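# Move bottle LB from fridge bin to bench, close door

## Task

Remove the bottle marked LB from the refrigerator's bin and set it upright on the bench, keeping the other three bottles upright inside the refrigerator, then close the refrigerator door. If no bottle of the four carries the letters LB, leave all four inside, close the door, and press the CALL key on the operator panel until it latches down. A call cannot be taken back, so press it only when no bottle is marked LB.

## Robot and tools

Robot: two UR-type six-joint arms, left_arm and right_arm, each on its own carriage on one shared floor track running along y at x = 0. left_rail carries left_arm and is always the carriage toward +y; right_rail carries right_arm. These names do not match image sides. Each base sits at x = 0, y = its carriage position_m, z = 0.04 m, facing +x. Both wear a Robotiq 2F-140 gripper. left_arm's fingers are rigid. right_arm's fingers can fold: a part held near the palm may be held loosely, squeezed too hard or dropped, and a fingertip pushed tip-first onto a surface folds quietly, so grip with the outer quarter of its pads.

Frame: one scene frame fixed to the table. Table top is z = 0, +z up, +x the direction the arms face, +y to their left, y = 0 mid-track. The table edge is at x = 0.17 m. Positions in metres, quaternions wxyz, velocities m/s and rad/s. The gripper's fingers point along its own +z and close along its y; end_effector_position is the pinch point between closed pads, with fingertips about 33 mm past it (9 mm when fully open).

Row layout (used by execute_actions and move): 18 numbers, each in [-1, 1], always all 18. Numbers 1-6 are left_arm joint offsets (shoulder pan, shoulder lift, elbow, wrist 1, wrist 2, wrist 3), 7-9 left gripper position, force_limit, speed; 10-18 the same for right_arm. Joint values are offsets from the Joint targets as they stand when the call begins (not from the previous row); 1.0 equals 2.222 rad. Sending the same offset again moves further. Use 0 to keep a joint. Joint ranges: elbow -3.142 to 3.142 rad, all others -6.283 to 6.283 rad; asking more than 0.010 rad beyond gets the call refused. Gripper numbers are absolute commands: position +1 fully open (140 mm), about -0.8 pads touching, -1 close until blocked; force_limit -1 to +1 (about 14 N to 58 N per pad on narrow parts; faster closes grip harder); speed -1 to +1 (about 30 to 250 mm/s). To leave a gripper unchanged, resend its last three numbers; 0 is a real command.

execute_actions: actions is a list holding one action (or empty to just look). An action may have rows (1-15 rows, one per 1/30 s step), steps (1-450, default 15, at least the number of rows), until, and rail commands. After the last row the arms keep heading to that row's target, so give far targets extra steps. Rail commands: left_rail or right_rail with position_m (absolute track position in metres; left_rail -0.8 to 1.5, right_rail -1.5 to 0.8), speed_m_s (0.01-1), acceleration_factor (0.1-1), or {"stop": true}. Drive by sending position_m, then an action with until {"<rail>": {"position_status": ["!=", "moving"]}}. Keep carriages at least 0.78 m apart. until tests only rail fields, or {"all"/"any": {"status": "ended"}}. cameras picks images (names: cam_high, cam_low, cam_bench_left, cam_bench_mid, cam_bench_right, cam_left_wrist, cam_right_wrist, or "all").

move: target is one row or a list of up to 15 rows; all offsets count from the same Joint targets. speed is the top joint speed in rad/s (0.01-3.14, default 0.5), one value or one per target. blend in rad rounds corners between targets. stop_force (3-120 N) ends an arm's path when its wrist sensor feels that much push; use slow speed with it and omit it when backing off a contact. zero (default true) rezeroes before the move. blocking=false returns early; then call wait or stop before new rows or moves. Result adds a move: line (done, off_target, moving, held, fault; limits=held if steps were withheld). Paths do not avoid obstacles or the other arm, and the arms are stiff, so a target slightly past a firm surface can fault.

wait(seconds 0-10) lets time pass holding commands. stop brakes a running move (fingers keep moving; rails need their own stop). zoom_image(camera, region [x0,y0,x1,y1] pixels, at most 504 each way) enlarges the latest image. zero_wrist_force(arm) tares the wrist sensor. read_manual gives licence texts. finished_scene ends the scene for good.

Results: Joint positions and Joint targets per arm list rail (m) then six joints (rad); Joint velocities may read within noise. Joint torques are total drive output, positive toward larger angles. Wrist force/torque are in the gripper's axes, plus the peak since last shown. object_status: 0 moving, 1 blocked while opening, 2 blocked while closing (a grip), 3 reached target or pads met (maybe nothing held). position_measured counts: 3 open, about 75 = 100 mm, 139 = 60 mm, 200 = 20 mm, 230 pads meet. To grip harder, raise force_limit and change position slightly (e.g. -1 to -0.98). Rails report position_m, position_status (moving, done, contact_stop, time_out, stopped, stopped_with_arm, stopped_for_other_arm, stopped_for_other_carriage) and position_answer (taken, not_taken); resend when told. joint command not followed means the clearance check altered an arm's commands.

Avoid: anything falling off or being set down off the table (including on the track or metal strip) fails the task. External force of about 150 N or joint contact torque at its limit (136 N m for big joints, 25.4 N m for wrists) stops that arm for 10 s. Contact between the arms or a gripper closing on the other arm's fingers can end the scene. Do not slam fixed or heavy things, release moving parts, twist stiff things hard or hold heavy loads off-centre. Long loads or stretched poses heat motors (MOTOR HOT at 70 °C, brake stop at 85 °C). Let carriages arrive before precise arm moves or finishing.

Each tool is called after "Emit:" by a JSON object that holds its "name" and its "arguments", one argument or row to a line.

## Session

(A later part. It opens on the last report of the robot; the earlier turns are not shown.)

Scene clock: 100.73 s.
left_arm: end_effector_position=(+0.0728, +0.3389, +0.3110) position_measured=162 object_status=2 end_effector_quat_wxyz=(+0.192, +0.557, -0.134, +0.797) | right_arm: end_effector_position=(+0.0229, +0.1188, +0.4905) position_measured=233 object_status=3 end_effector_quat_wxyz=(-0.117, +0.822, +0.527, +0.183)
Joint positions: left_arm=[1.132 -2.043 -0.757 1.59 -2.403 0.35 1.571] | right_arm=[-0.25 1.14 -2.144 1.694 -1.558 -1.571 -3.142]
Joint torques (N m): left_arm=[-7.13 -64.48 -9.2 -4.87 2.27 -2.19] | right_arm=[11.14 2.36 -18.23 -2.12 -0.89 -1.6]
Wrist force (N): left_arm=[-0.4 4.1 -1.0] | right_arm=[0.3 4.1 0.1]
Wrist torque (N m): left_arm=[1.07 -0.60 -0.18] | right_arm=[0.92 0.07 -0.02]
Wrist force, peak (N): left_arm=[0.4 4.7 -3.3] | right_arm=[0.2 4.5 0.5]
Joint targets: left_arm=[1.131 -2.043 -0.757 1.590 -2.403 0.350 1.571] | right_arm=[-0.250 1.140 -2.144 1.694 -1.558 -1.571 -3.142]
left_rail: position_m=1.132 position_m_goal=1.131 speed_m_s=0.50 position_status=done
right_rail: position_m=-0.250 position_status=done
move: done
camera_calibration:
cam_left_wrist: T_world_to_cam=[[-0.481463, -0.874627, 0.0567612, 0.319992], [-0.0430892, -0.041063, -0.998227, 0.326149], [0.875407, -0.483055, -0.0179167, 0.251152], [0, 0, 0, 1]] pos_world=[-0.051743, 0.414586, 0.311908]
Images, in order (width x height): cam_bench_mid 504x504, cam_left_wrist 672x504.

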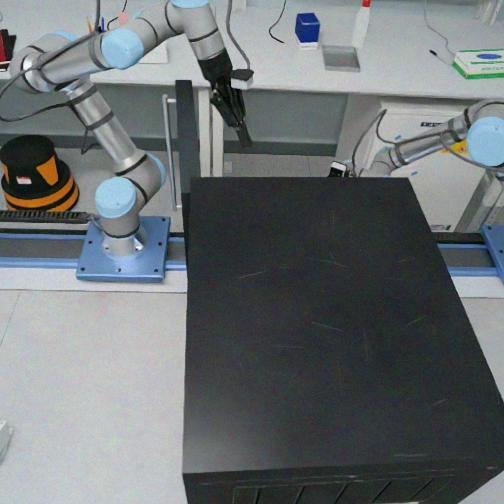

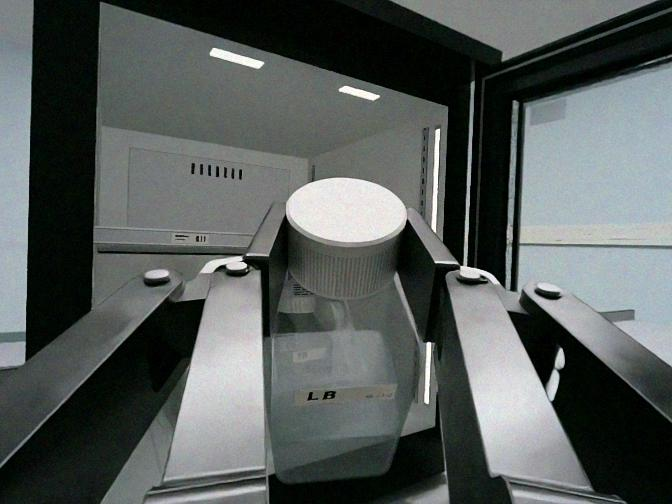

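Emit:
{"name": "execute_actions", "arguments": {
  "actions": [
    {"left_rail":{"position_m":1.40},"steps":120,"until":{"left_rail":{"position_status":["!=","moving"]}}}
  ]
}}

Emit:
{"name": "move", "arguments": {
  "target": [0.16299,-0.14028,0.08009,0.05983,-0.29890,0,-1,1,-1,0,0,0,0,0,0,-1,1,0],
  "speed": 0.5,
  "cameras": ["cam_left_wrist","cam_bench_left"]
}}

Scene clock: 102.97 s.
left_arm: end_effector_position=(+0.0728, +0.6074, +0.3110) position_measured=162 object_status=2 end_effector_quat_wxyz=(+0.192, +0.557, -0.134, +0.797) | right_arm: end_effector_position=(+0.0229, +0.1188, +0.4905) position_measured=233 object_status=3 end_effector_quat_wxyz=(-0.117, +0.822, +0.527, +0.183)
Joint positions: left_arm=[1.4 -2.043 -0.757 1.59 -2.403 0.35 1.571] | right_arm=[-0.25 1.14 -2.144 1.694 -1.558 -1.571 -3.142]
Joint torques (N m): left_arm=[-2.11 -59.34 -20.49 -3.65 2.76 -2.41] | right_arm=[10.39 2.54 -17.69 -2.08 -0.85 -1.64]
Wrist force (N): left_arm=[-0.3 4.3 -1.4] | right_arm=[0.4 4.0 -0.1]
Wrist torque (N m): left_arm=[1.11 -0.62 -0.17] | right_arm=[0.90 0.05 -0.02]
Wrist force, peak (N): left_arm=[-0.8 5.8 -0.2] | right_arm=[0.3 4.5 0.0]
Joint targets: left_arm=[1.400 -2.043 -0.757 1.590 -2.403 0.350 1.571] | right_arm=[-0.250 1.140 -2.144 1.694 -1.558 -1.571 -3.142]
Tool commands: left_gripper/position=-1.0 left_gripper/force_limit=+1.0 left_gripper/speed=-1.0 right_gripper/position=-1.0 right_gripper/force_limit=+1.0 right_gripper/speed=+0.0
left_rail: position_m=1.400 speed_m_s=0.50 position_status=done
right_rail: position_m=-0.250 position_status=done

Scene clock: 104.87 s.
left_arm: end_effector_position=(+0.3598, +0.7518, +0.2267) position_measured=162 object_status=2 end_effector_quat_wxyz=(+0.033, +0.808, -0.045, +0.587) | right_arm: end_effector_position=(+0.0229, +0.1188, +0.4905) position_measured=233 object_status=3 end_effector_quat_wxyz=(-0.117, +0.822, +0.527, +0.183)
Joint positions: left_arm=[1.4 -1.681 -1.069 1.767 -2.27 -0.315 1.571] | right_arm=[-0.25 1.14 -2.144 1.694 -1.558 -1.571 -3.142]
Joint torques (N m): left_arm=[4.56 -55.27 -12.41 -1.73 1.94 -2.38] | right_arm=[11.22 3.55 -18.36 -2.09 -0.96 -1.55]
Wrist force (N): left_arm=[-1.1 4.3 2.2] | right_arm=[0.6 4.3 0.2]
Wrist torque (N m): left_arm=[1.00 -0.40 -0.16] | right_arm=[0.97 0.01 -0.03]
Wrist force, peak (N): left_arm=[0.5 5.7 -3.4] | right_arm=[0.7 4.5 -0.1]
Joint targets: left_arm=[1.400 -1.681 -1.069 1.768 -2.270 -0.315 1.571] | right_arm=[-0.250 1.140 -2.144 1.694 -1.558 -1.571 -3.142]
left_rail: position_m=1.400 speed_m_s=0.50 position_status=done
right_rail: position_m=-0.250 position_status=done
move: done
camera_calibration:
cam_left_wrist: T_world_to_cam=[[-0.0992627, -0.99298, 0.0643274, 0.773909], [-0.633111, 0.0131504, -0.77395, 0.392051], [0.76767, -0.117551, -0.629971, 0.10044], [0, 0, 0, 1]] pos_world=[0.247927, 0.775128, 0.316919]
Images, in order (width x height): cam_bench_left 504x504, cam_left_wrist 672x504.

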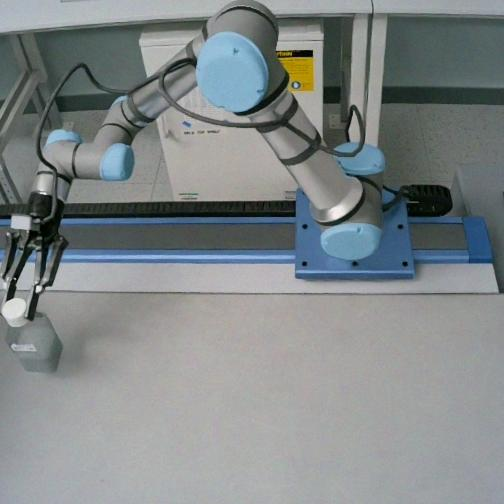

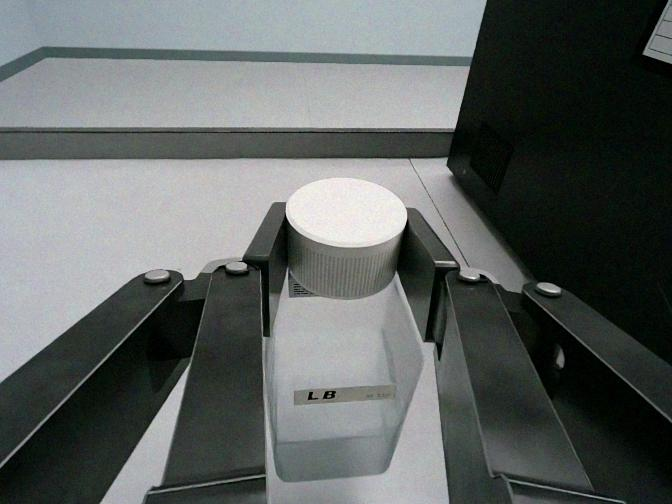

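Emit:
{"name": "move", "arguments": {
  "target": [0.00213,0.05058,0.01277,-0.06325,-0.01140,0,-1,1,-1,0,0,0,0,0,0,-1,1,0],
  "speed": 0.2,
  "stop_force": 15
}}

Emit:
{"name": "move", "arguments": {
  "target": [0,0.01822,0.0027,-0.02093,0,0,-1,1,-1,0,0,0,0,0,0,-1,1,0],
  "speed": 0.03,
  "stop_force": 4,
  "cameras": ["cam_left_wrist","cam_bench_left"]
}}

Scene clock: 107.17 s.
left_arm: end_effector_position=(+0.3601, +0.7511, +0.1679) position_measured=162 object_status=2 end_effector_quat_wxyz=(+0.031, +0.814, -0.043, +0.578) | right_arm: end_effector_position=(+0.0229, +0.1188, +0.4905) position_measured=233 object_status=3 end_effector_quat_wxyz=(-0.117, +0.822, +0.527, +0.183)
Joint positions: left_arm=[1.4 -1.677 -0.978 1.791 -2.384 -0.335 1.571] | right_arm=[-0.25 1.14 -2.144 1.694 -1.558 -1.571 -3.142]
Joint torques (N m): left_arm=[-6.65 -57.51 -31.01 -1.58 4.79 -2.11] | right_arm=[9.43 3.49 -17.22 -2.31 -0.99 -1.5]
Wrist force (N): left_arm=[-1.4 5.5 1.8] | right_arm=[0.5 4.0 0.2]
Wrist torque (N m): left_arm=[1.28 -0.27 -0.16] | right_arm=[0.88 0.02 -0.03]
Wrist force, peak (N): left_arm=[39.0 6.9 -12.0] | right_arm=[0.4 4.6 0.1]
Joint targets: left_arm=[1.400 -1.677 -0.978 1.791 -2.384 -0.335 1.571] | right_arm=[-0.250 1.140 -2.144 1.694 -1.558 -1.571 -3.142]
left_rail: position_m=1.400 speed_m_s=0.50 position_status=done
right_rail: position_m=-0.250 position_status=done
move: contact (left_arm); left_arm: the wrist 1 is farthest, 0.026 rad from its target

Scene clock: 108.70 s.
left_arm: end_effector_position=(+0.3601, +0.7509, +0.1649) position_measured=162 object_status=2 end_effector_quat_wxyz=(+0.031, +0.814, -0.043, +0.578) | right_arm: end_effector_position=(+0.0229, +0.1188, +0.4905) position_measured=233 object_status=3 end_effector_quat_wxyz=(-0.117, +0.822, +0.527, +0.183)
Joint positions: left_arm=[1.4 -1.677 -0.972 1.791 -2.391 -0.335 1.571] | right_arm=[-0.25 1.14 -2.144 1.694 -1.558 -1.571 -3.142]
Joint torques (N m): left_arm=[-2.89 -56.92 -31.25 -2.07 4.27 -2.44] | right_arm=[10.19 4.07 -19.16 -2.26 -0.79 -1.27]
Wrist force (N): left_arm=[-1.2 5.1 1.6] | right_arm=[0.4 4.3 0.0]
Wrist torque (N m): left_arm=[1.21 -0.30 -0.17] | right_arm=[0.95 0.04 -0.03]
Wrist force, peak (N): left_arm=[7.0 4.9 -1.8] | right_arm=[0.6 4.5 -0.2]
Joint targets: left_arm=[1.400 -1.677 -0.972 1.791 -2.391 -0.335 1.571] | right_arm=[-0.250 1.140 -2.144 1.694 -1.558 -1.571 -3.142]
left_rail: position_m=1.400 speed_m_s=0.50 position_status=done
right_rail: position_m=-0.250 position_status=done
move: contact (left_arm); left_arm: the wrist 1 is farthest, 0.040 rad from its target
camera_calibration:
cam_left_wrist: T_world_to_cam=[[-0.0940471, -0.993502, 0.0641034, 0.775489], [-0.648891, 0.0123378, -0.760782, 0.348474], [0.755047, -0.113145, -0.645834, 0.0651597], [0, 0, 0, 1]] pos_world=[0.249856, 0.773523, 0.257484]
Images, in order (width x height): cam_bench_left 504x504, cam_left_wrist 672x504.

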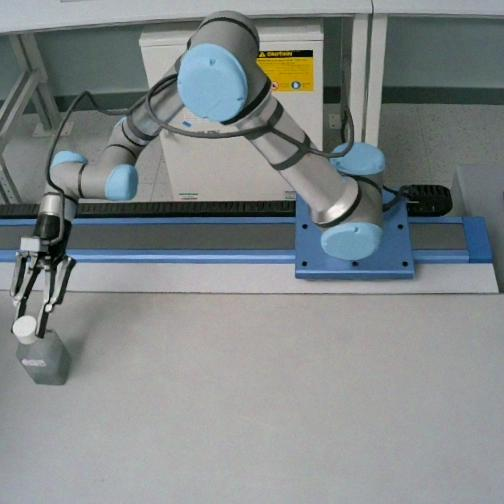

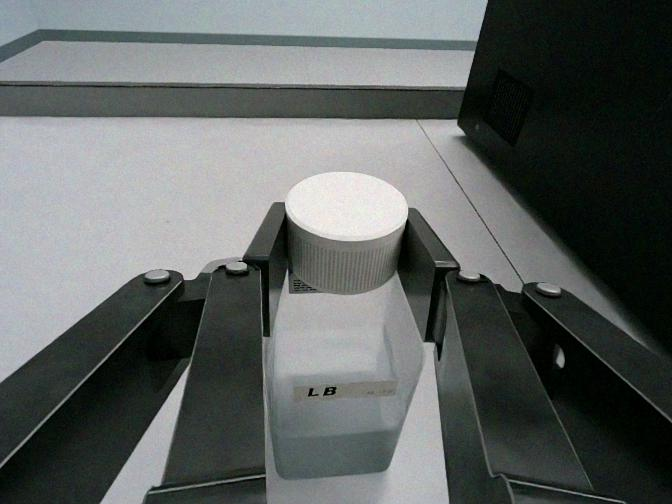

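Emit:
{"name": "zoom_image", "arguments": {
  "camera": "cam_bench_left",
  "region": [0, 280, 120, 400]
}}

Emit:
{"name": "move", "arguments": {
  "target": [0,0.01822,0.0027,-0.02093,0,0,-1,1,-1,0,0,0,0,0,0,-1,1,0],
  "speed": 0.02,
  "stop_force": 7,
  "cameras": ["cam_left_wrist","cam_bench_left"]
}}

Emit:
{"name": "zoom_image", "arguments": {
  "camera": "cam_bench_left",
  "region": [0, 280, 120, 400]
}}

Scaled by 4.200 from the camera's 504x504 image, which has a finer 720x720 frame.

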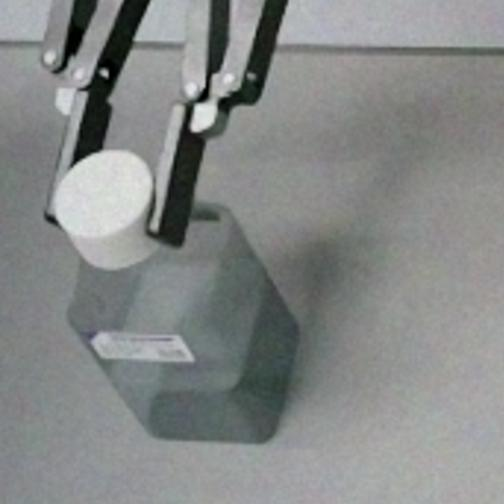

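Scene clock: 110.17 s.
left_arm: end_effector_position=(+0.3601, +0.7508, +0.1646) position_measured=162 object_status=2 end_effector_quat_wxyz=(+0.031, +0.814, -0.043, +0.578) | right_arm: end_effector_position=(+0.0229, +0.1188, +0.4905) position_measured=233 object_status=3 end_effector_quat_wxyz=(-0.117, +0.822, +0.527, +0.183)
Joint positions: left_arm=[1.4 -1.677 -0.972 1.791 -2.392 -0.335 1.571] | right_arm=[-0.25 1.14 -2.144 1.694 -1.558 -1.571 -3.142]
Joint torques (N m): left_arm=[-0.85 -54.93 -13.99 -1.7 2.15 -2.23] | right_arm=[9.65 5.08 -17.46 -2.23 -1.04 -1.37]
Wrist force (N): left_arm=[2.4 5.5 1.3] | right_arm=[0.5 4.1 -0.1]
Wrist torque (N m): left_arm=[1.20 -0.15 -0.31] | right_arm=[0.91 0.02 -0.03]
Wrist force, peak (N): left_arm=[9.7 3.8 -3.1] | right_arm=[0.4 4.4 0.5]
Joint targets: left_arm=[1.400 -1.677 -0.972 1.791 -2.392 -0.335 1.571] | right_arm=[-0.250 1.140 -2.144 1.694 -1.558 -1.571 -3.142]
left_rail: position_m=1.400 speed_m_s=0.50 position_status=done
right_rail: position_m=-0.250 position_status=done
move: contact (left_arm); left_arm: the wrist 1 is farthest, 0.046 rad from its target
camera_calibration:
cam_left_wrist: T_world_to_cam=[[-0.0940787, -0.993472, 0.0645228, 0.775285], [-0.648915, 0.012041, -0.760766, 0.348478], [0.755022, -0.113442, -0.645812, 0.0651831], [0, 0, 0, 1]] pos_world=[0.249856, 0.773422, 0.257182]
Images, in order (width x height): cam_bench_left 504x504, cam_left_wrist 672x504.

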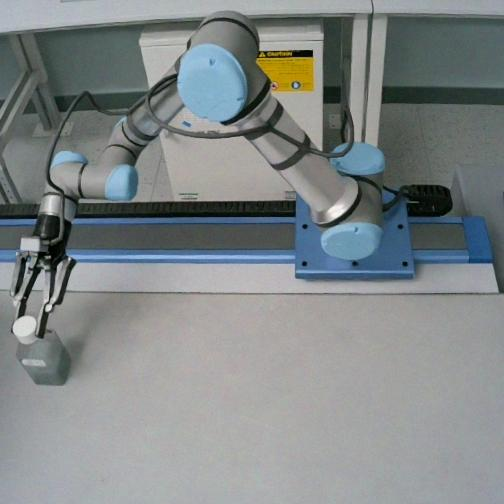

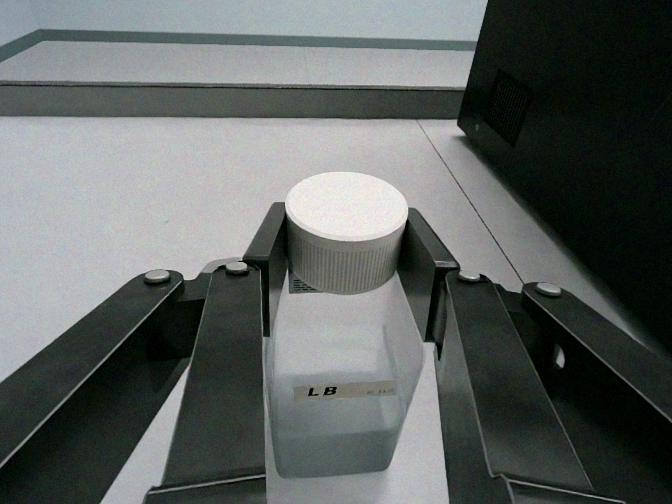

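Scaled by 4.200 from the camera's 504x504 image, which has a finer 720x720 frame.

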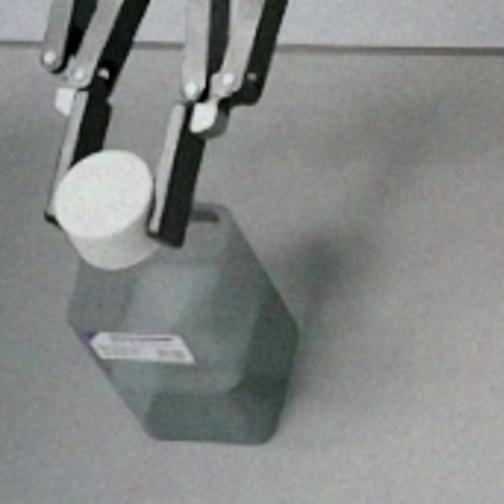

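Emit:
{"name": "zoom_image", "arguments": {
  "camera": "cam_left_wrist",
  "region": [240, 280, 450, 490]
}}

Scaled by 2.400 from the camera's 672x504 image, which has a finer 960x720 frame.

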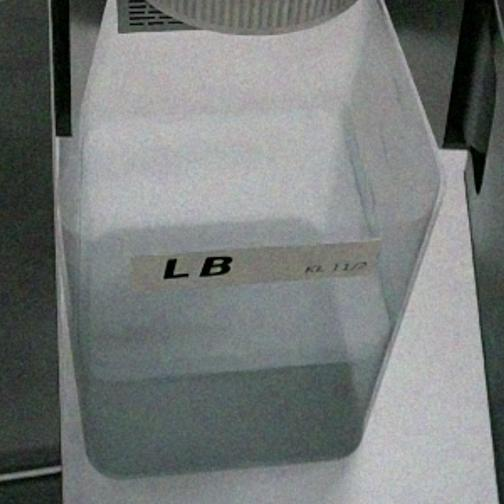

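Emit:
{"name": "execute_actions", "arguments": {
  "actions": [
    {"rows":[[0,0,0,0,0,0,-0.102,1,-1,0,0,0,0,0,0,-1,1,0]],"steps":30}
  ],
  "cameras": ["cam_left_wrist"]
}}

Scene clock: 112.63 s.
left_arm: end_effector_position=(+0.3601, +0.7508, +0.1646) position_measured=142 object_status=3 end_effector_quat_wxyz=(+0.031, +0.814, -0.043, +0.578) | right_arm: end_effector_position=(+0.0229, +0.1188, +0.4905) position_measured=233 object_status=3 end_effector_quat_wxyz=(-0.117, +0.822, +0.527, +0.183)
Joint positions: left_arm=[1.4 -1.677 -0.972 1.791 -2.392 -0.335 1.571] | right_arm=[-0.25 1.14 -2.144 1.694 -1.558 -1.571 -3.142]
Joint torques (N m): left_arm=[-1.19 -53.38 -15.31 -3.6 2.81 -2.08] | right_arm=[10.35 5.59 -18.19 -2.18 -0.95 -1.35]
Wrist force (N): left_arm=[2.0 5.2 0.7] | right_arm=[0.2 4.0 0.3]
Wrist torque (N m): left_arm=[1.22 -0.26 -0.16] | right_arm=[0.88 0.09 -0.03]
Wrist force, peak (N): left_arm=[2.3 5.9 1.0] | right_arm=[0.7 4.5 -0.2]
Joint targets: left_arm=[1.400 -1.677 -0.972 1.791 -2.392 -0.335 1.571] | right_arm=[-0.250 1.140 -2.144 1.694 -1.558 -1.571 -3.142]
left_rail: position_m=1.400 speed_m_s=0.50 position_status=done
right_rail: position_m=-0.250 position_status=done
camera_calibration:
cam_left_wrist: T_world_to_cam=[[-0.0940934, -0.993471, 0.064515, 0.77529], [-0.648856, 0.0120477, -0.760816, 0.348471], [0.755071, -0.113449, -0.645753, 0.0651611], [0, 0, 0, 1]] pos_world=[0.249856, 0.773422, 0.257182]
Images, in order (width x height): cam_left_wrist 672x504.

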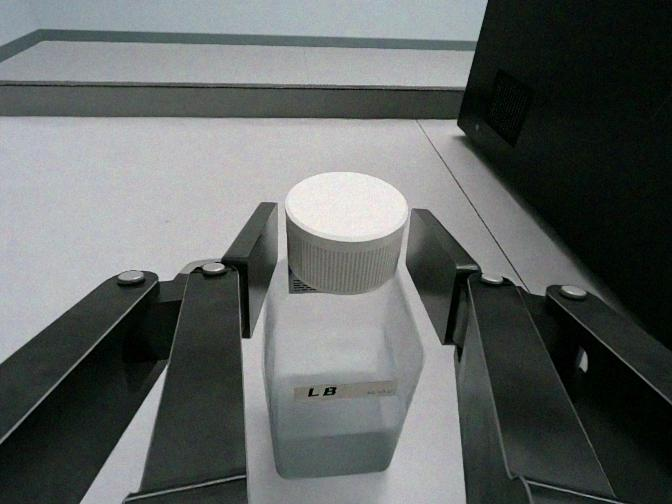

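Emit:
{"name": "move", "arguments": {
  "target": [
    [-0.04197,-0.04580,0.04477,0.00201,0,0,0.175,1,-1,0,0,0,0,0,0,-1,1,0],
    [-0.08585,-0.09126,0.08118,0.01107,0,0,0.175,1,-1,0,0,0,0,0,0,-1,1,0]
  ],
  "blend": [0.03,0],
  "speed": 0.3,
  "cameras": ["cam_left_wrist","cam_bench_mid","cam_bench_left","cam_right_wrist"]
}}

Scene clock: 114.37 s.
left_arm: end_effector_position=(+0.2508, +0.7607, +0.2115) position_measured=107 object_status=3 end_effector_quat_wxyz=(+0.085, +0.806, -0.121, +0.573) | right_arm: end_effector_position=(+0.0229, +0.1188, +0.4905) position_measured=233 object_status=3 end_effector_quat_wxyz=(-0.117, +0.822, +0.527, +0.183)
Joint positions: left_arm=[1.4 -1.868 -1.174 1.972 -2.367 -0.335 1.571] | right_arm=[-0.25 1.14 -2.144 1.694 -1.558 -1.571 -3.142]
Joint torques (N m): left_arm=[-7.08 -46.8 -9.38 -1.32 2.81 -2.22] | right_arm=[9.26 5.46 -18.4 -2.22 -0.84 -1.26]
Wrist force (N): left_arm=[2.2 5.5 0.5] | right_arm=[0.3 4.5 0.3]
Wrist torque (N m): left_arm=[1.26 -0.34 -0.16] | right_arm=[1.01 0.06 -0.03]
Wrist force, peak (N): left_arm=[2.0 5.8 2.1] | right_arm=[0.3 4.5 0.3]
Joint targets: left_arm=[1.400 -1.868 -1.174 1.972 -2.367 -0.335 1.571] | right_arm=[-0.250 1.140 -2.144 1.694 -1.558 -1.571 -3.142]
left_rail: position_m=1.400 speed_m_s=0.50 position_status=done
right_rail: position_m=-0.250 position_status=done
move: done
camera_calibration:
cam_left_wrist: T_world_to_cam=[[-0.280728, -0.957763, 0.0623008, 0.79197], [-0.634353, 0.136438, -0.760908, 0.214952], [0.720269, -0.253129, -0.645862, 0.29398], [0, 0, 0, 1]] pos_world=[0.146939, 0.803607, 0.304089]
cam_right_wrist: T_world_to_cam=[[0.902174, -0.429983, -0.0345872, 0.0585728], [-0.431361, -0.898693, -0.0792311, 0.153784], [0.00298468, 0.0863998, -0.996256, 0.624451], [0, 0, 0, 1]] pos_world=[0.0116296, 0.109437, 0.636323]
Images, in order (width x height): cam_bench_left 504x504, cam_bench_mid 504x504, cam_left_wrist 672x504, cam_right_wrist 672x504.

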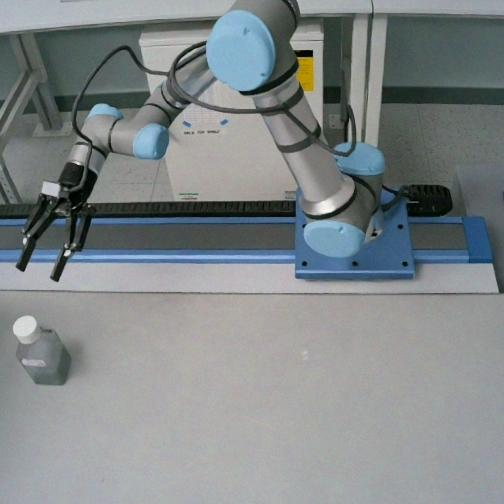

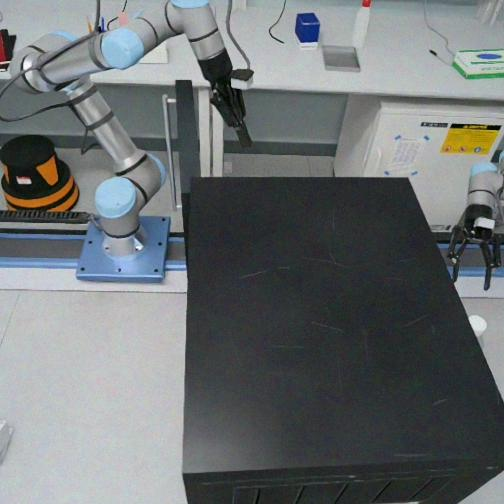

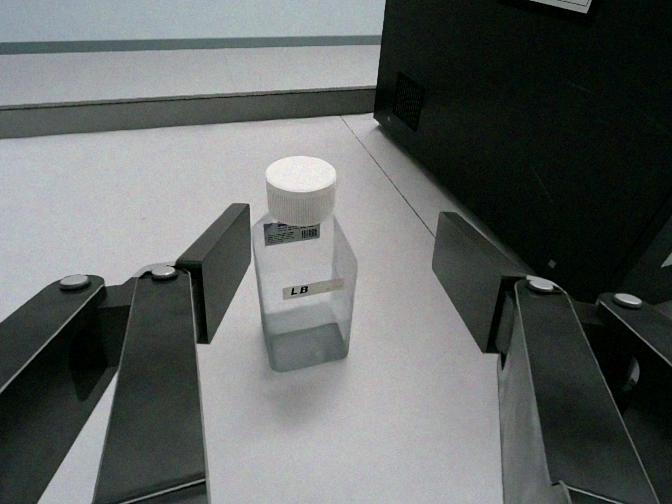

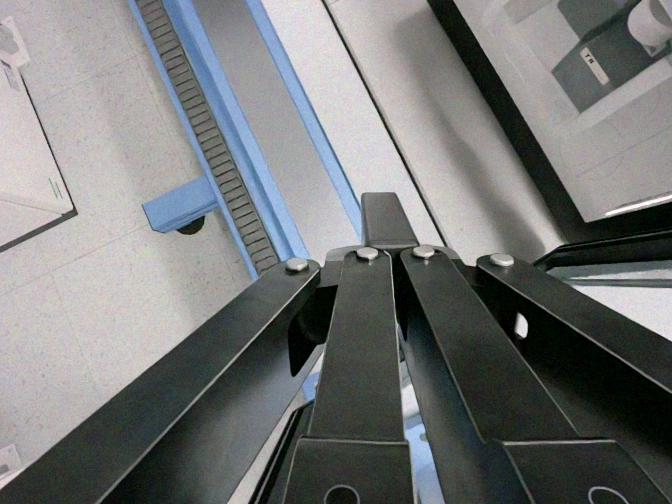

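Emit:
{"name": "execute_actions", "arguments": {
  "actions": [],
  "cameras": ["cam_high","cam_bench_mid"]
}}

Emit:
{"name": "zoom_image", "arguments": {
  "camera": "cam_bench_mid",
  "region": [90, 60, 270, 240]
}}

Emit:
{"name": "zoom_image", "arguments": {
  "camera": "cam_high",
  "region": [150, 250, 450, 504]
}}

Scene clock: 115.57 s.
left_arm: end_effector_position=(+0.2508, +0.7607, +0.2116) position_measured=107 object_status=3 end_effector_quat_wxyz=(+0.085, +0.806, -0.121, +0.573) | right_arm: end_effector_position=(+0.0229, +0.1188, +0.4905) position_measured=233 object_status=3 end_effector_quat_wxyz=(-0.117, +0.822, +0.527, +0.183)
Joint positions: left_arm=[1.4 -1.868 -1.174 1.972 -2.367 -0.335 1.571] | right_arm=[-0.25 1.14 -2.144 1.694 -1.558 -1.571 -3.142]
Joint velocities: within noise
Joint torques (N m): left_arm=[-5.33 -47.04 -10.1 -1.35 2.73 -2.25] | right_arm=[9.39 5.43 -18.46 -2.38 -0.99 -1.27]
Wrist force (N): left_arm=[2.3 5.4 0.5] | right_arm=[0.3 4.4 0.2]
Wrist torque (N m): left_arm=[1.23 -0.37 -0.16] | right_arm=[0.97 0.07 -0.02]
Wrist force, peak (N): left_arm=[2.4 5.7 0.5] | right_arm=[0.1 4.6 0.2]
Joint targets: left_arm=[1.400 -1.868 -1.174 1.972 -2.367 -0.335 1.571] | right_arm=[-0.250 1.140 -2.144 1.694 -1.558 -1.571 -3.142]
Tool commands: left_gripper/position=+0.175 left_gripper/force_limit=+1.0 left_gripper/speed=-1.0 right_gripper/position=-1.0 right_gripper/force_limit=+1.0 right_gripper/speed=+0.0
left_rail: position_m=1.400 speed_m_s=0.50 position_status=done
right_rail: position_m=-0.250 position_status=done
Images, in order (width x height): cam_high 504x504, cam_bench_mid 504x504.

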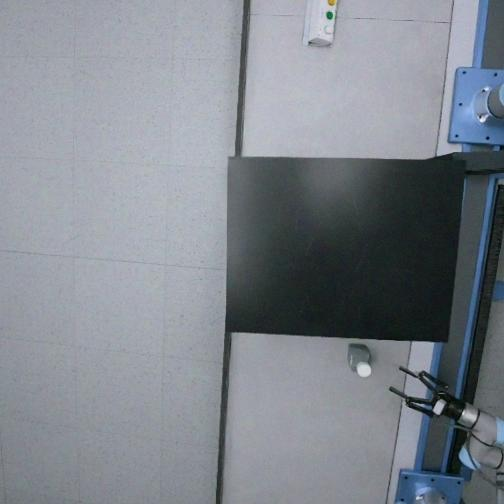

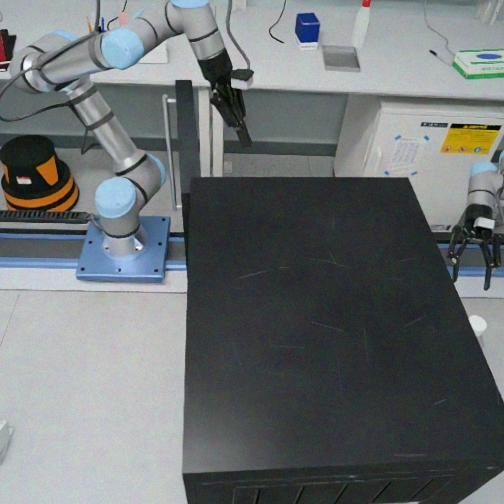

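Scaled by 2.800 from the camera's 504x504 image, which has a finer 720x720 frame.

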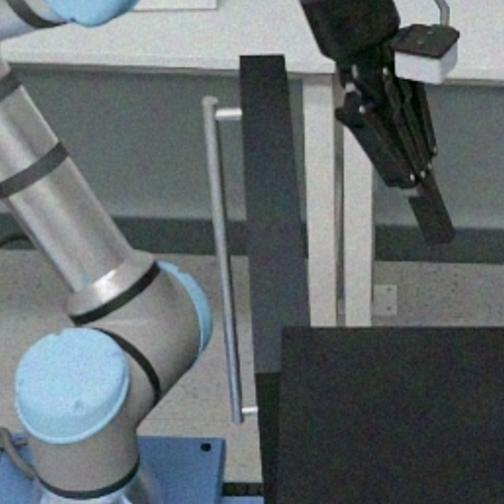

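Scaled by 1.680 from the camera's 504x504 image, which has a finer 720x720 frame.

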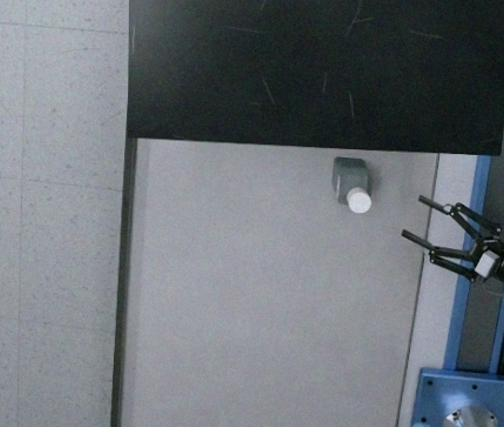

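Emit:
{"name": "move", "arguments": {
  "target": [0,0,0,0,0,0,0.175,1,-1,0,0.07012,-0.19199,0.12233,0,0,-1,1,0],
  "speed": 0.6
}}

Emit:
{"name": "execute_actions", "arguments": {
  "actions": [
    {"right_rail":{"position_m":-0.30},"steps":60,"until":{"right_rail":{"position_status":["!=","moving"]}}}
  ],
  "cameras": ["cam_right_wrist"]
}}

Scene clock: 120.40 s.
left_arm: end_effector_position=(+0.2508, +0.7607, +0.2116) position_measured=107 object_status=3 end_effector_quat_wxyz=(+0.085, +0.806, -0.121, +0.573) | right_arm: end_effector_position=(+0.0227, +0.1183, +0.6099) position_measured=233 object_status=3 end_effector_quat_wxyz=(-0.117, +0.822, +0.527, +0.182)
Joint positions: left_arm=[1.4 -1.868 -1.174 1.972 -2.367 -0.335 1.571] | right_arm=[-0.25 1.14 -1.989 1.268 -1.286 -1.571 -3.142]
Joint torques (N m): left_arm=[-5.61 -47.09 -9.38 -1.34 2.83 -1.95] | right_arm=[9.09 5.62 -26.64 -1.21 -0.9 -1.21]
Wrist force (N): left_arm=[2.3 5.5 0.5] | right_arm=[0.6 4.5 0.3]
Wrist torque (N m): left_arm=[1.25 -0.38 -0.16] | right_arm=[1.00 0.01 -0.01]
Wrist force, peak (N): left_arm=[2.2 5.8 0.4] | right_arm=[0.9 4.5 -0.8]
Joint targets: left_arm=[1.400 -1.868 -1.174 1.972 -2.367 -0.335 1.571] | right_arm=[-0.250 1.140 -1.989 1.268 -1.286 -1.571 -3.142]
left_rail: position_m=1.400 speed_m_s=0.50 position_status=done
right_rail: position_m=-0.250 position_status=done
move: done

Scene clock: 121.27 s.
left_arm: end_effector_position=(+0.2508, +0.7607, +0.2116) position_measured=107 object_status=3 end_effector_quat_wxyz=(+0.085, +0.806, -0.121, +0.573) | right_arm: end_effector_position=(+0.0227, +0.0683, +0.6100) position_measured=233 object_status=3 end_effector_quat_wxyz=(-0.117, +0.822, +0.527, +0.182)
Joint positions: left_arm=[1.4 -1.868 -1.174 1.972 -2.367 -0.335 1.571] | right_arm=[-0.3 1.14 -1.988 1.268 -1.286 -1.571 -3.142]
Joint torques (N m): left_arm=[-6.36 -47.5 -9.65 -1.29 2.89 -2.22] | right_arm=[9.32 -7.93 -21.36 -1.59 -1.01 -1.23]
Wrist force (N): left_arm=[2.3 5.4 0.6] | right_arm=[0.2 4.2 0.2]
Wrist torque (N m): left_arm=[1.23 -0.38 -0.15] | right_arm=[0.94 0.08 -0.01]
Wrist force, peak (N): left_arm=[2.3 5.7 0.4] | right_arm=[-0.4 4.7 -0.1]
Joint targets: left_arm=[1.400 -1.868 -1.174 1.972 -2.367 -0.335 1.571] | right_arm=[-0.300 1.140 -1.989 1.268 -1.286 -1.571 -3.142]
Tool commands: left_gripper/position=+0.175 left_gripper/force_limit=+1.0 left_gripper/speed=-1.0 right_gripper/position=-1.0 right_gripper/force_limit=+1.0 right_gripper/speed=+0.0
left_rail: position_m=1.400 speed_m_s=0.50 position_status=done
right_rail: position_m=-0.300 position_status=done
camera_calibration:
cam_right_wrist: T_world_to_cam=[[0.902121, -0.430097, -0.0345655, 0.0412064], [-0.431476, -0.898725, -0.0782395, 0.117125], [0.00258573, 0.0854956, -0.996335, 0.747978], [0, 0, 0, 1]] pos_world=[0.0114295, 0.0590373, 0.755824]
Images, in order (width x height): cam_right_wrist 672x504.

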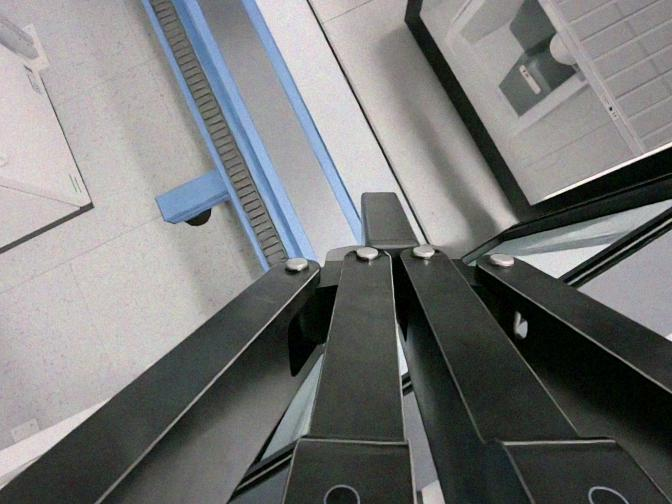

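Emit:
{"name": "move", "arguments": {
  "target": [0,0,0,0,0,0,0.175,1,-1,-0.09193,0.14513,-0.30577,0.35695,0,0.37419,0.429,1,0],
  "speed": 0.6,
  "cameras": ["cam_right_wrist","cam_bench_mid"]
}}

Scene clock: 124.37 s.
left_arm: end_effector_position=(+0.2508, +0.7607, +0.2116) position_measured=107 object_status=3 end_effector_quat_wxyz=(+0.085, +0.806, -0.121, +0.573) | right_arm: end_effector_position=(+0.0381, -0.0238, +0.6600) position_measured=75 object_status=3 end_effector_quat_wxyz=(+0.000, +0.999, +0.052, +0.000)
Joint positions: left_arm=[1.4 -1.868 -1.174 1.972 -2.367 -0.335 1.571] | right_arm=[-0.3 0.935 -1.666 0.588 -0.493 -1.571 -2.31]
Joint torques (N m): left_arm=[-7.62 -46.5 -9.56 -1.43 3.03 -2.24] | right_arm=[-14.74 -1.09 -18.47 -0.63 -0.94 2.78]
Wrist force (N): left_arm=[2.1 5.5 0.7] | right_arm=[0.5 3.2 0.5]
Wrist torque (N m): left_arm=[1.25 -0.33 -0.16] | right_arm=[0.67 -0.11 -0.10]
Wrist force, peak (N): left_arm=[2.0 5.8 0.6] | right_arm=[0.5 4.4 0.2]
Joint targets: left_arm=[1.400 -1.868 -1.174 1.972 -2.367 -0.335 1.571] | right_arm=[-0.300 0.935 -1.666 0.588 -0.493 -1.571 -2.310]
left_rail: position_m=1.400 speed_m_s=0.50 position_status=done
right_rail: position_m=-0.300 position_status=done
move: done
camera_calibration:
cam_right_wrist: T_world_to_cam=[[0.076867, -0.99671, -0.0256989, 0.00155803], [-0.933146, -0.0809957, 0.350253, -0.199248], [-0.351183, -0.00294206, -0.936302, 0.777395], [0, 0, 0, 1]] pos_world=[0.0869607, -0.0122982, 0.797704]
Images, in order (width x height): cam_bench_mid 504x504, cam_right_wrist 672x504.

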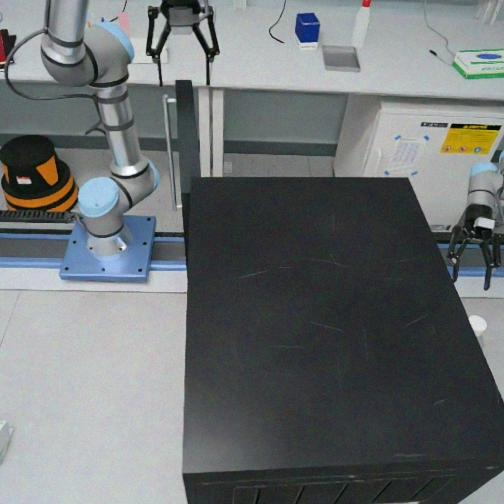

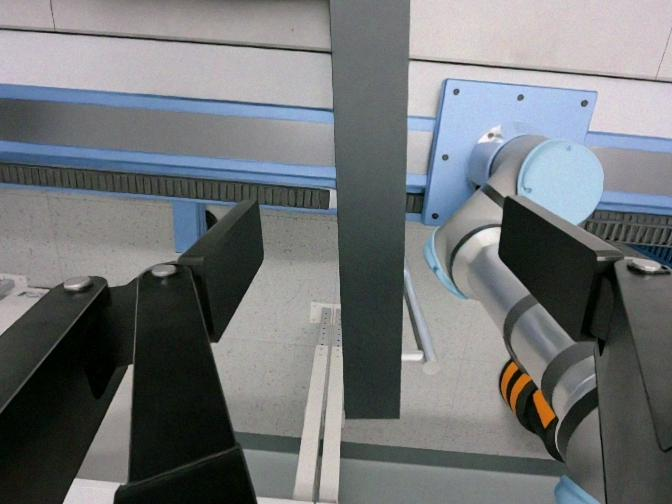

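Emit:
{"name": "move", "arguments": {
  "target": [
    [0,0,0,0,0,0,0.175,1,-1,0,-0.0749,0.1715,-0.0965,0,0,0.429,1,0],
    [0,0,0,0,0,0,0.175,1,-1,0,-0.1177,0.2761,-0.1583,0,0,0.429,1,0]
  ],
  "blend": [0.05,0],
  "speed": [0.3,0.15],
  "stop_force": 10,
  "cameras": ["cam_right_wrist","cam_bench_mid","cam_low"]
}}

Scene clock: 129.17 s.
left_arm: end_effector_position=(+0.2508, +0.7607, +0.2116) position_measured=107 object_status=3 end_effector_quat_wxyz=(+0.085, +0.806, -0.121, +0.573) | right_arm: end_effector_position=(+0.0379, -0.0241, +0.5499) position_measured=75 object_status=3 end_effector_quat_wxyz=(+0.000, +0.999, +0.052, +0.000)
Joint positions: left_arm=[1.4 -1.868 -1.174 1.972 -2.367 -0.335 1.571] | right_arm=[-0.3 0.935 -1.928 1.202 -0.845 -1.571 -2.31]
Joint torques (N m): left_arm=[-6.02 -46.75 -9.06 -1.44 3.01 -2.14] | right_arm=[-6.31 -12.27 -13.41 -5.17 -0.91 3.07]
Wrist force (N): left_arm=[2.3 5.6 0.5] | right_arm=[1.0 3.6 0.8]
Wrist torque (N m): left_arm=[1.26 -0.38 -0.16] | right_arm=[0.74 -0.23 -0.09]
Wrist force, peak (N): left_arm=[2.4 5.9 0.4] | right_arm=[1.1 4.1 1.1]
Joint targets: left_arm=[1.400 -1.868 -1.174 1.972 -2.367 -0.335 1.571] | right_arm=[-0.300 0.935 -1.928 1.202 -0.845 -1.571 -2.310]
left_rail: position_m=1.400 speed_m_s=0.50 position_status=done
right_rail: position_m=-0.300 position_status=done
move: done
camera_calibration:
cam_right_wrist: T_world_to_cam=[[0.076845, -0.996717, -0.0254841, -0.00159848], [-0.933115, -0.0808994, 0.350359, -0.160997], [-0.351271, -0.00314378, -0.936269, 0.674314], [0, 0, 0, 1]] pos_world=[0.0867607, -0.0124979, 0.687705]
Images, in order (width x height): cam_low 504x504, cam_bench_mid 504x504, cam_right_wrist 672x504.

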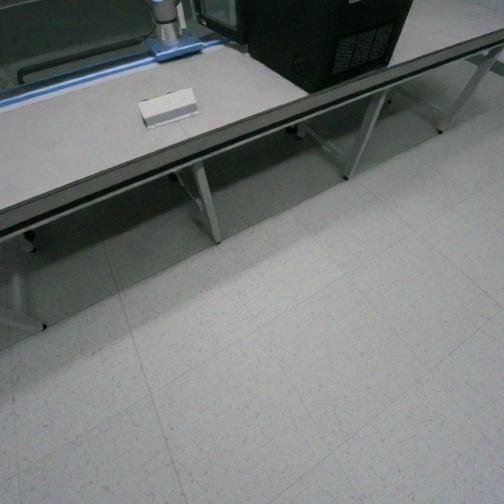

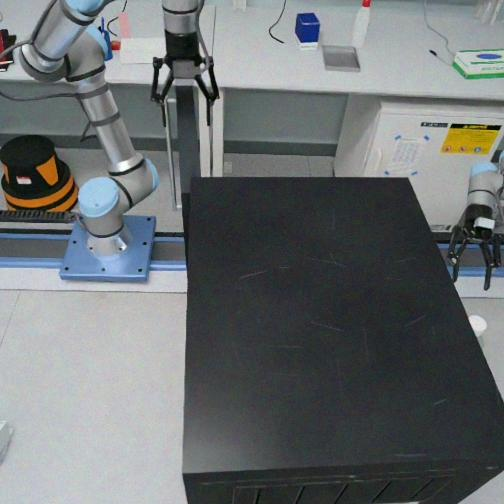

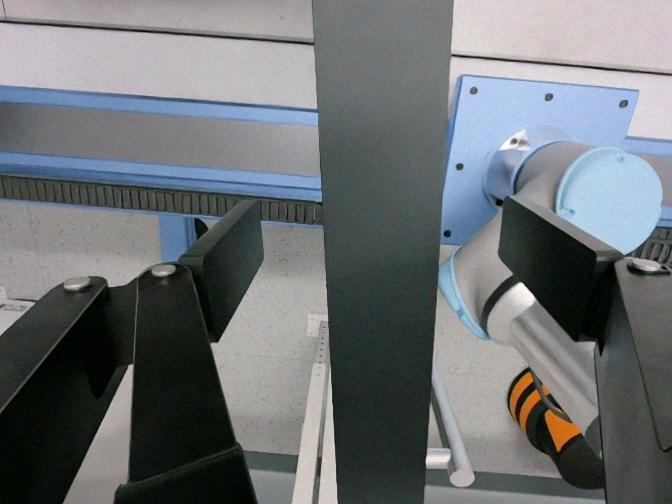

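Emit:
{"name": "move", "arguments": {
  "target": [0,0,0,0,0,0,0.175,1,-1,0,-0.0209,0.0545,-0.0335,0,0,0.429,1,0],
  "speed": 0.12,
  "stop_force": 10,
  "cameras": ["cam_right_wrist"]
}}

Emit:
{"name": "zoom_image", "arguments": {
  "camera": "cam_right_wrist",
  "region": [150, 100, 650, 500]
}}

Scene clock: 131.33 s.
left_arm: end_effector_position=(+0.2508, +0.7607, +0.2116) position_measured=107 object_status=3 end_effector_quat_wxyz=(+0.085, +0.806, -0.121, +0.573) | right_arm: end_effector_position=(+0.0380, -0.0239, +0.5200) position_measured=75 object_status=3 end_effector_quat_wxyz=(+0.000, +0.999, +0.052, +0.000)
Joint positions: left_arm=[1.4 -1.868 -1.174 1.972 -2.367 -0.335 1.571] | right_arm=[-0.3 0.935 -1.974 1.323 -0.919 -1.571 -2.31]
Joint torques (N m): left_arm=[-5.97 -47.27 -10.52 -1.52 3.28 -2.18] | right_arm=[-1.6 -11.02 -14.49 -5.3 -0.9 3.01]
Wrist force (N): left_arm=[2.2 5.6 0.5] | right_arm=[1.0 3.7 0.8]
Wrist torque (N m): left_arm=[1.27 -0.35 -0.16] | right_arm=[0.78 -0.23 -0.10]
Wrist force, peak (N): left_arm=[2.4 5.8 0.5] | right_arm=[0.7 4.2 0.7]
Joint targets: left_arm=[1.400 -1.868 -1.174 1.972 -2.367 -0.335 1.571] | right_arm=[-0.300 0.935 -1.974 1.323 -0.919 -1.571 -2.310]
left_rail: position_m=1.400 speed_m_s=0.50 position_status=done
right_rail: position_m=-0.300 position_status=done
move: done
camera_calibration:
cam_right_wrist: T_world_to_cam=[[0.0767815, -0.996725, -0.0253719, -0.00223951], [-0.933041, -0.0807997, 0.350579, -0.150527], [-0.351481, -0.0032449, -0.93619, 0.646227], [0, 0, 0, 1]] pos_world=[0.0868607, -0.0122977, 0.657706]
Images, in order (width x height): cam_right_wrist 672x504.

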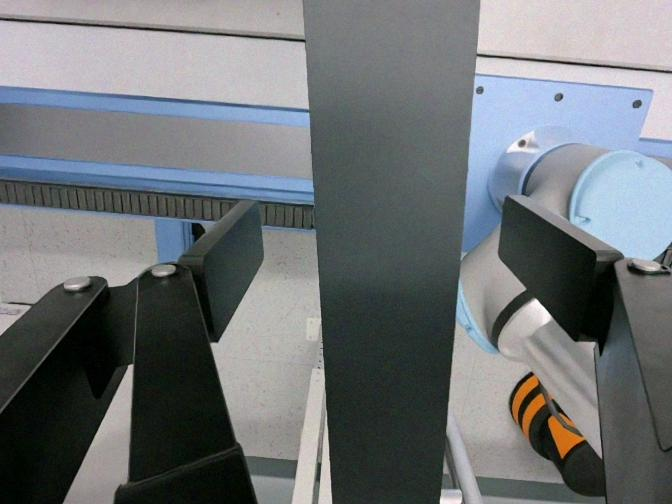

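Scaled by 1.008 from the camera's 672x504 image, which has a finer 960x720 frame.

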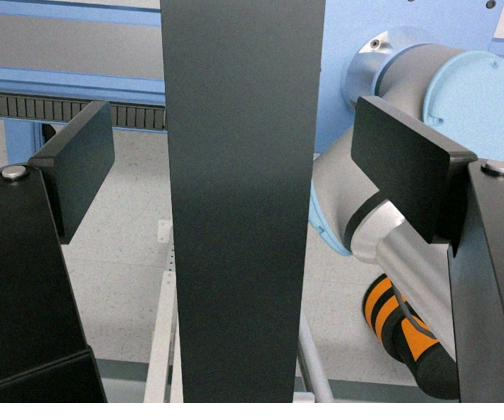

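Emit:
{"name": "move", "arguments": {
  "target": [0,0,0,0,0,0,0.175,1,-1,0,-0.0098,0.0258,-0.0163,0,0,0.429,1,0],
  "speed": 0.1,
  "stop_force": 10
}}

Emit:
{"name": "execute_actions", "arguments": {
  "actions": [
    {"rows":[[0,0,0,0,0,0,0.175,1,-1,0,0,0,0,0,0,0.08,-1,-1]],"steps":45}
  ],
  "cameras": ["cam_right_wrist"]
}}

Scene clock: 133.13 s.
left_arm: end_effector_position=(+0.2508, +0.7607, +0.2116) position_measured=107 object_status=3 end_effector_quat_wxyz=(+0.085, +0.806, -0.121, +0.573) | right_arm: end_effector_position=(+0.0380, -0.0239, +0.5051) position_measured=75 object_status=3 end_effector_quat_wxyz=(+0.000, +0.999, +0.052, +0.000)
Joint positions: left_arm=[1.4 -1.868 -1.174 1.972 -2.367 -0.335 1.571] | right_arm=[-0.3 0.935 -1.996 1.38 -0.955 -1.571 -2.31]
Joint torques (N m): left_arm=[-5.81 -46.6 -9.03 -1.37 3.22 -2.13] | right_arm=[1.62 -10.14 -14.34 -5.02 -0.8 3.04]
Wrist force (N): left_arm=[2.3 5.6 0.6] | right_arm=[0.7 3.8 0.6]
Wrist torque (N m): left_arm=[1.27 -0.37 -0.16] | right_arm=[0.80 -0.18 -0.10]
Wrist force, peak (N): left_arm=[2.2 5.8 0.6] | right_arm=[1.0 3.9 0.6]
Joint targets: left_arm=[1.400 -1.868 -1.174 1.972 -2.367 -0.335 1.571] | right_arm=[-0.300 0.935 -1.996 1.380 -0.955 -1.571 -2.310]
left_rail: position_m=1.400 speed_m_s=0.50 position_status=done
right_rail: position_m=-0.300 position_status=done
move: done

Scene clock: 134.83 s.
left_arm: end_effector_position=(+0.2508, +0.7607, +0.2116) position_measured=107 object_status=3 end_effector_quat_wxyz=(+0.085, +0.806, -0.121, +0.573) | right_arm: end_effector_position=(+0.0380, -0.0239, +0.5051) position_measured=119 object_status=3 end_effector_quat_wxyz=(+0.000, +0.999, +0.052, +0.000)
Joint positions: left_arm=[1.4 -1.868 -1.174 1.972 -2.367 -0.335 1.571] | right_arm=[-0.3 0.935 -1.996 1.38 -0.955 -1.571 -2.31]
Joint torques (N m): left_arm=[-5.88 -46.21 -9.41 -1.52 3.16 -1.92] | right_arm=[4.39 -10.14 -14.81 -5.07 -0.81 2.87]
Wrist force (N): left_arm=[2.0 5.6 0.4] | right_arm=[1.1 3.7 0.5]
Wrist torque (N m): left_arm=[1.27 -0.31 -0.15] | right_arm=[0.76 -0.25 -0.09]
Wrist force, peak (N): left_arm=[2.5 5.7 0.6] | right_arm=[0.8 4.1 0.7]
Joint targets: left_arm=[1.400 -1.868 -1.174 1.972 -2.367 -0.335 1.571] | right_arm=[-0.300 0.935 -1.996 1.380 -0.955 -1.571 -2.310]
left_rail: position_m=1.400 speed_m_s=0.50 position_status=done
right_rail: position_m=-0.300 position_status=done
camera_calibration:
cam_right_wrist: T_world_to_cam=[[0.0768005, -0.996711, -0.025875, -0.00239588], [-0.933197, -0.0809958, 0.350117, -0.145003], [-0.351062, -0.0027427, -0.936348, 0.632347], [0, 0, 0, 1]] pos_world=[0.0868603, -0.0123983, 0.642803]
Images, in order (width x height): cam_right_wrist 672x504.

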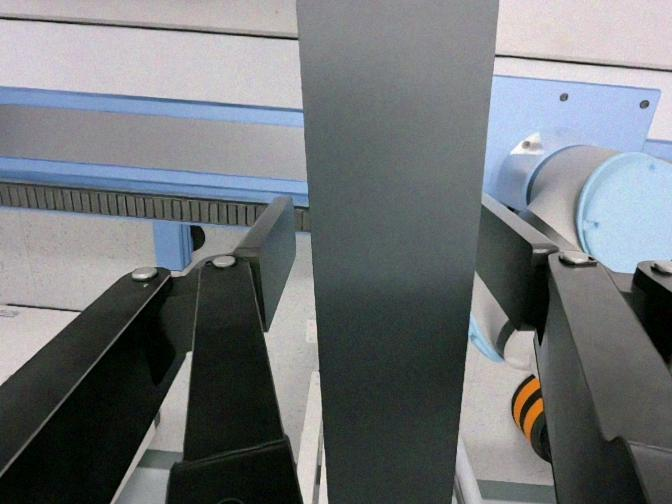

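Emit:
{"name": "move", "arguments": {
  "target": [
    [0,0,0,0,0,0,0.175,1,-1,0.0482,0.0475,-0.0248,-0.0226,0,0.1340,-0.02,-1,-1],
    [0,0,0,0,0,0,0.175,1,-1,0.0769,0.1142,-0.0710,-0.0431,0,0.2806,-0.02,-1,-1],
    [0,0,0,0,0,0,0.175,1,-1,0.0794,0.1808,-0.1296,-0.0511,0,0.4009,-0.02,-1,-1],
    [0,0,0,0,0,0,0.175,1,-1,0.0717,0.2246,-0.1747,-0.0498,0,0.4717,-0.02,-1,-1]
  ],
  "blend": [0.1,0.1,0.1,0],
  "speed": 0.25,
  "stop_force": 25,
  "cameras": ["cam_right_wrist","cam_bench_mid"]
}}

Scene clock: 140.83 s.
left_arm: end_effector_position=(+0.2508, +0.7607, +0.2116) position_measured=107 object_status=3 end_effector_quat_wxyz=(+0.085, +0.806, -0.121, +0.573) | right_arm: end_effector_position=(+0.0990, +0.1828, +0.5049) position_measured=131 object_status=3 end_effector_quat_wxyz=(+0.000, +0.924, -0.382, +0.000)
Joint positions: left_arm=[1.4 -1.868 -1.174 1.972 -2.367 -0.335 1.571] | right_arm=[-0.3 1.095 -1.497 0.992 -1.066 -1.571 -1.262]
Joint torques (N m): left_arm=[-5.97 -46.09 -9.41 -1.61 3.07 -2.11] | right_arm=[-12.73 -21.38 -26.49 -1.29 1.37 3.12]
Wrist force (N): left_arm=[2.2 5.4 0.5] | right_arm=[-1.0 3.6 0.6]
Wrist torque (N m): left_arm=[1.22 -0.36 -0.16] | right_arm=[0.75 0.19 -0.09]
Wrist force, peak (N): left_arm=[2.3 5.8 0.5] | right_arm=[0.2 9.3 3.6]
Joint targets: left_arm=[1.400 -1.868 -1.174 1.972 -2.367 -0.335 1.571] | right_arm=[-0.300 1.095 -1.497 0.992 -1.066 -1.571 -1.262]
left_rail: position_m=1.400 speed_m_s=0.50 position_status=done
right_rail: position_m=-0.300 position_status=done
move: done; blend cut to 0.0787 rad at target 3
camera_calibration:
cam_right_wrist: T_world_to_cam=[[-0.725347, -0.687906, -0.0256439, 0.221774], [-0.651027, 0.673403, 0.350276, -0.237233], [-0.223688, 0.270766, -0.936295, 0.591502], [0, 0, 0, 1]] pos_world=[0.13873, 0.152154, 0.642604]
Images, in order (width x height): cam_bench_mid 504x504, cam_right_wrist 672x504.

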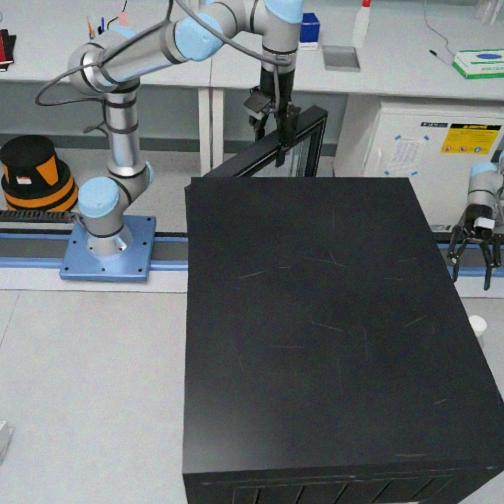

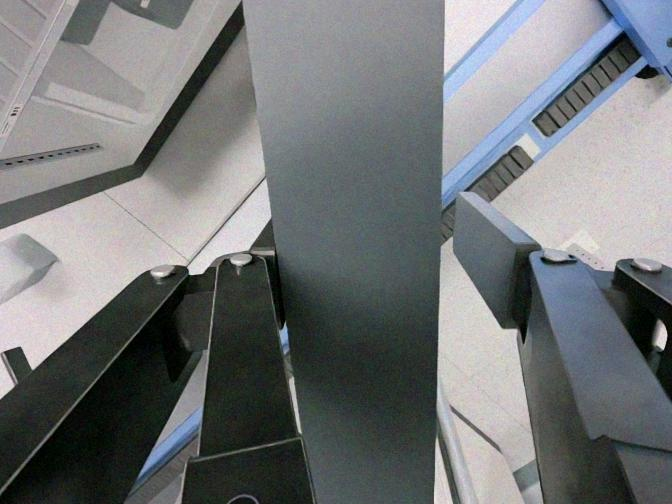

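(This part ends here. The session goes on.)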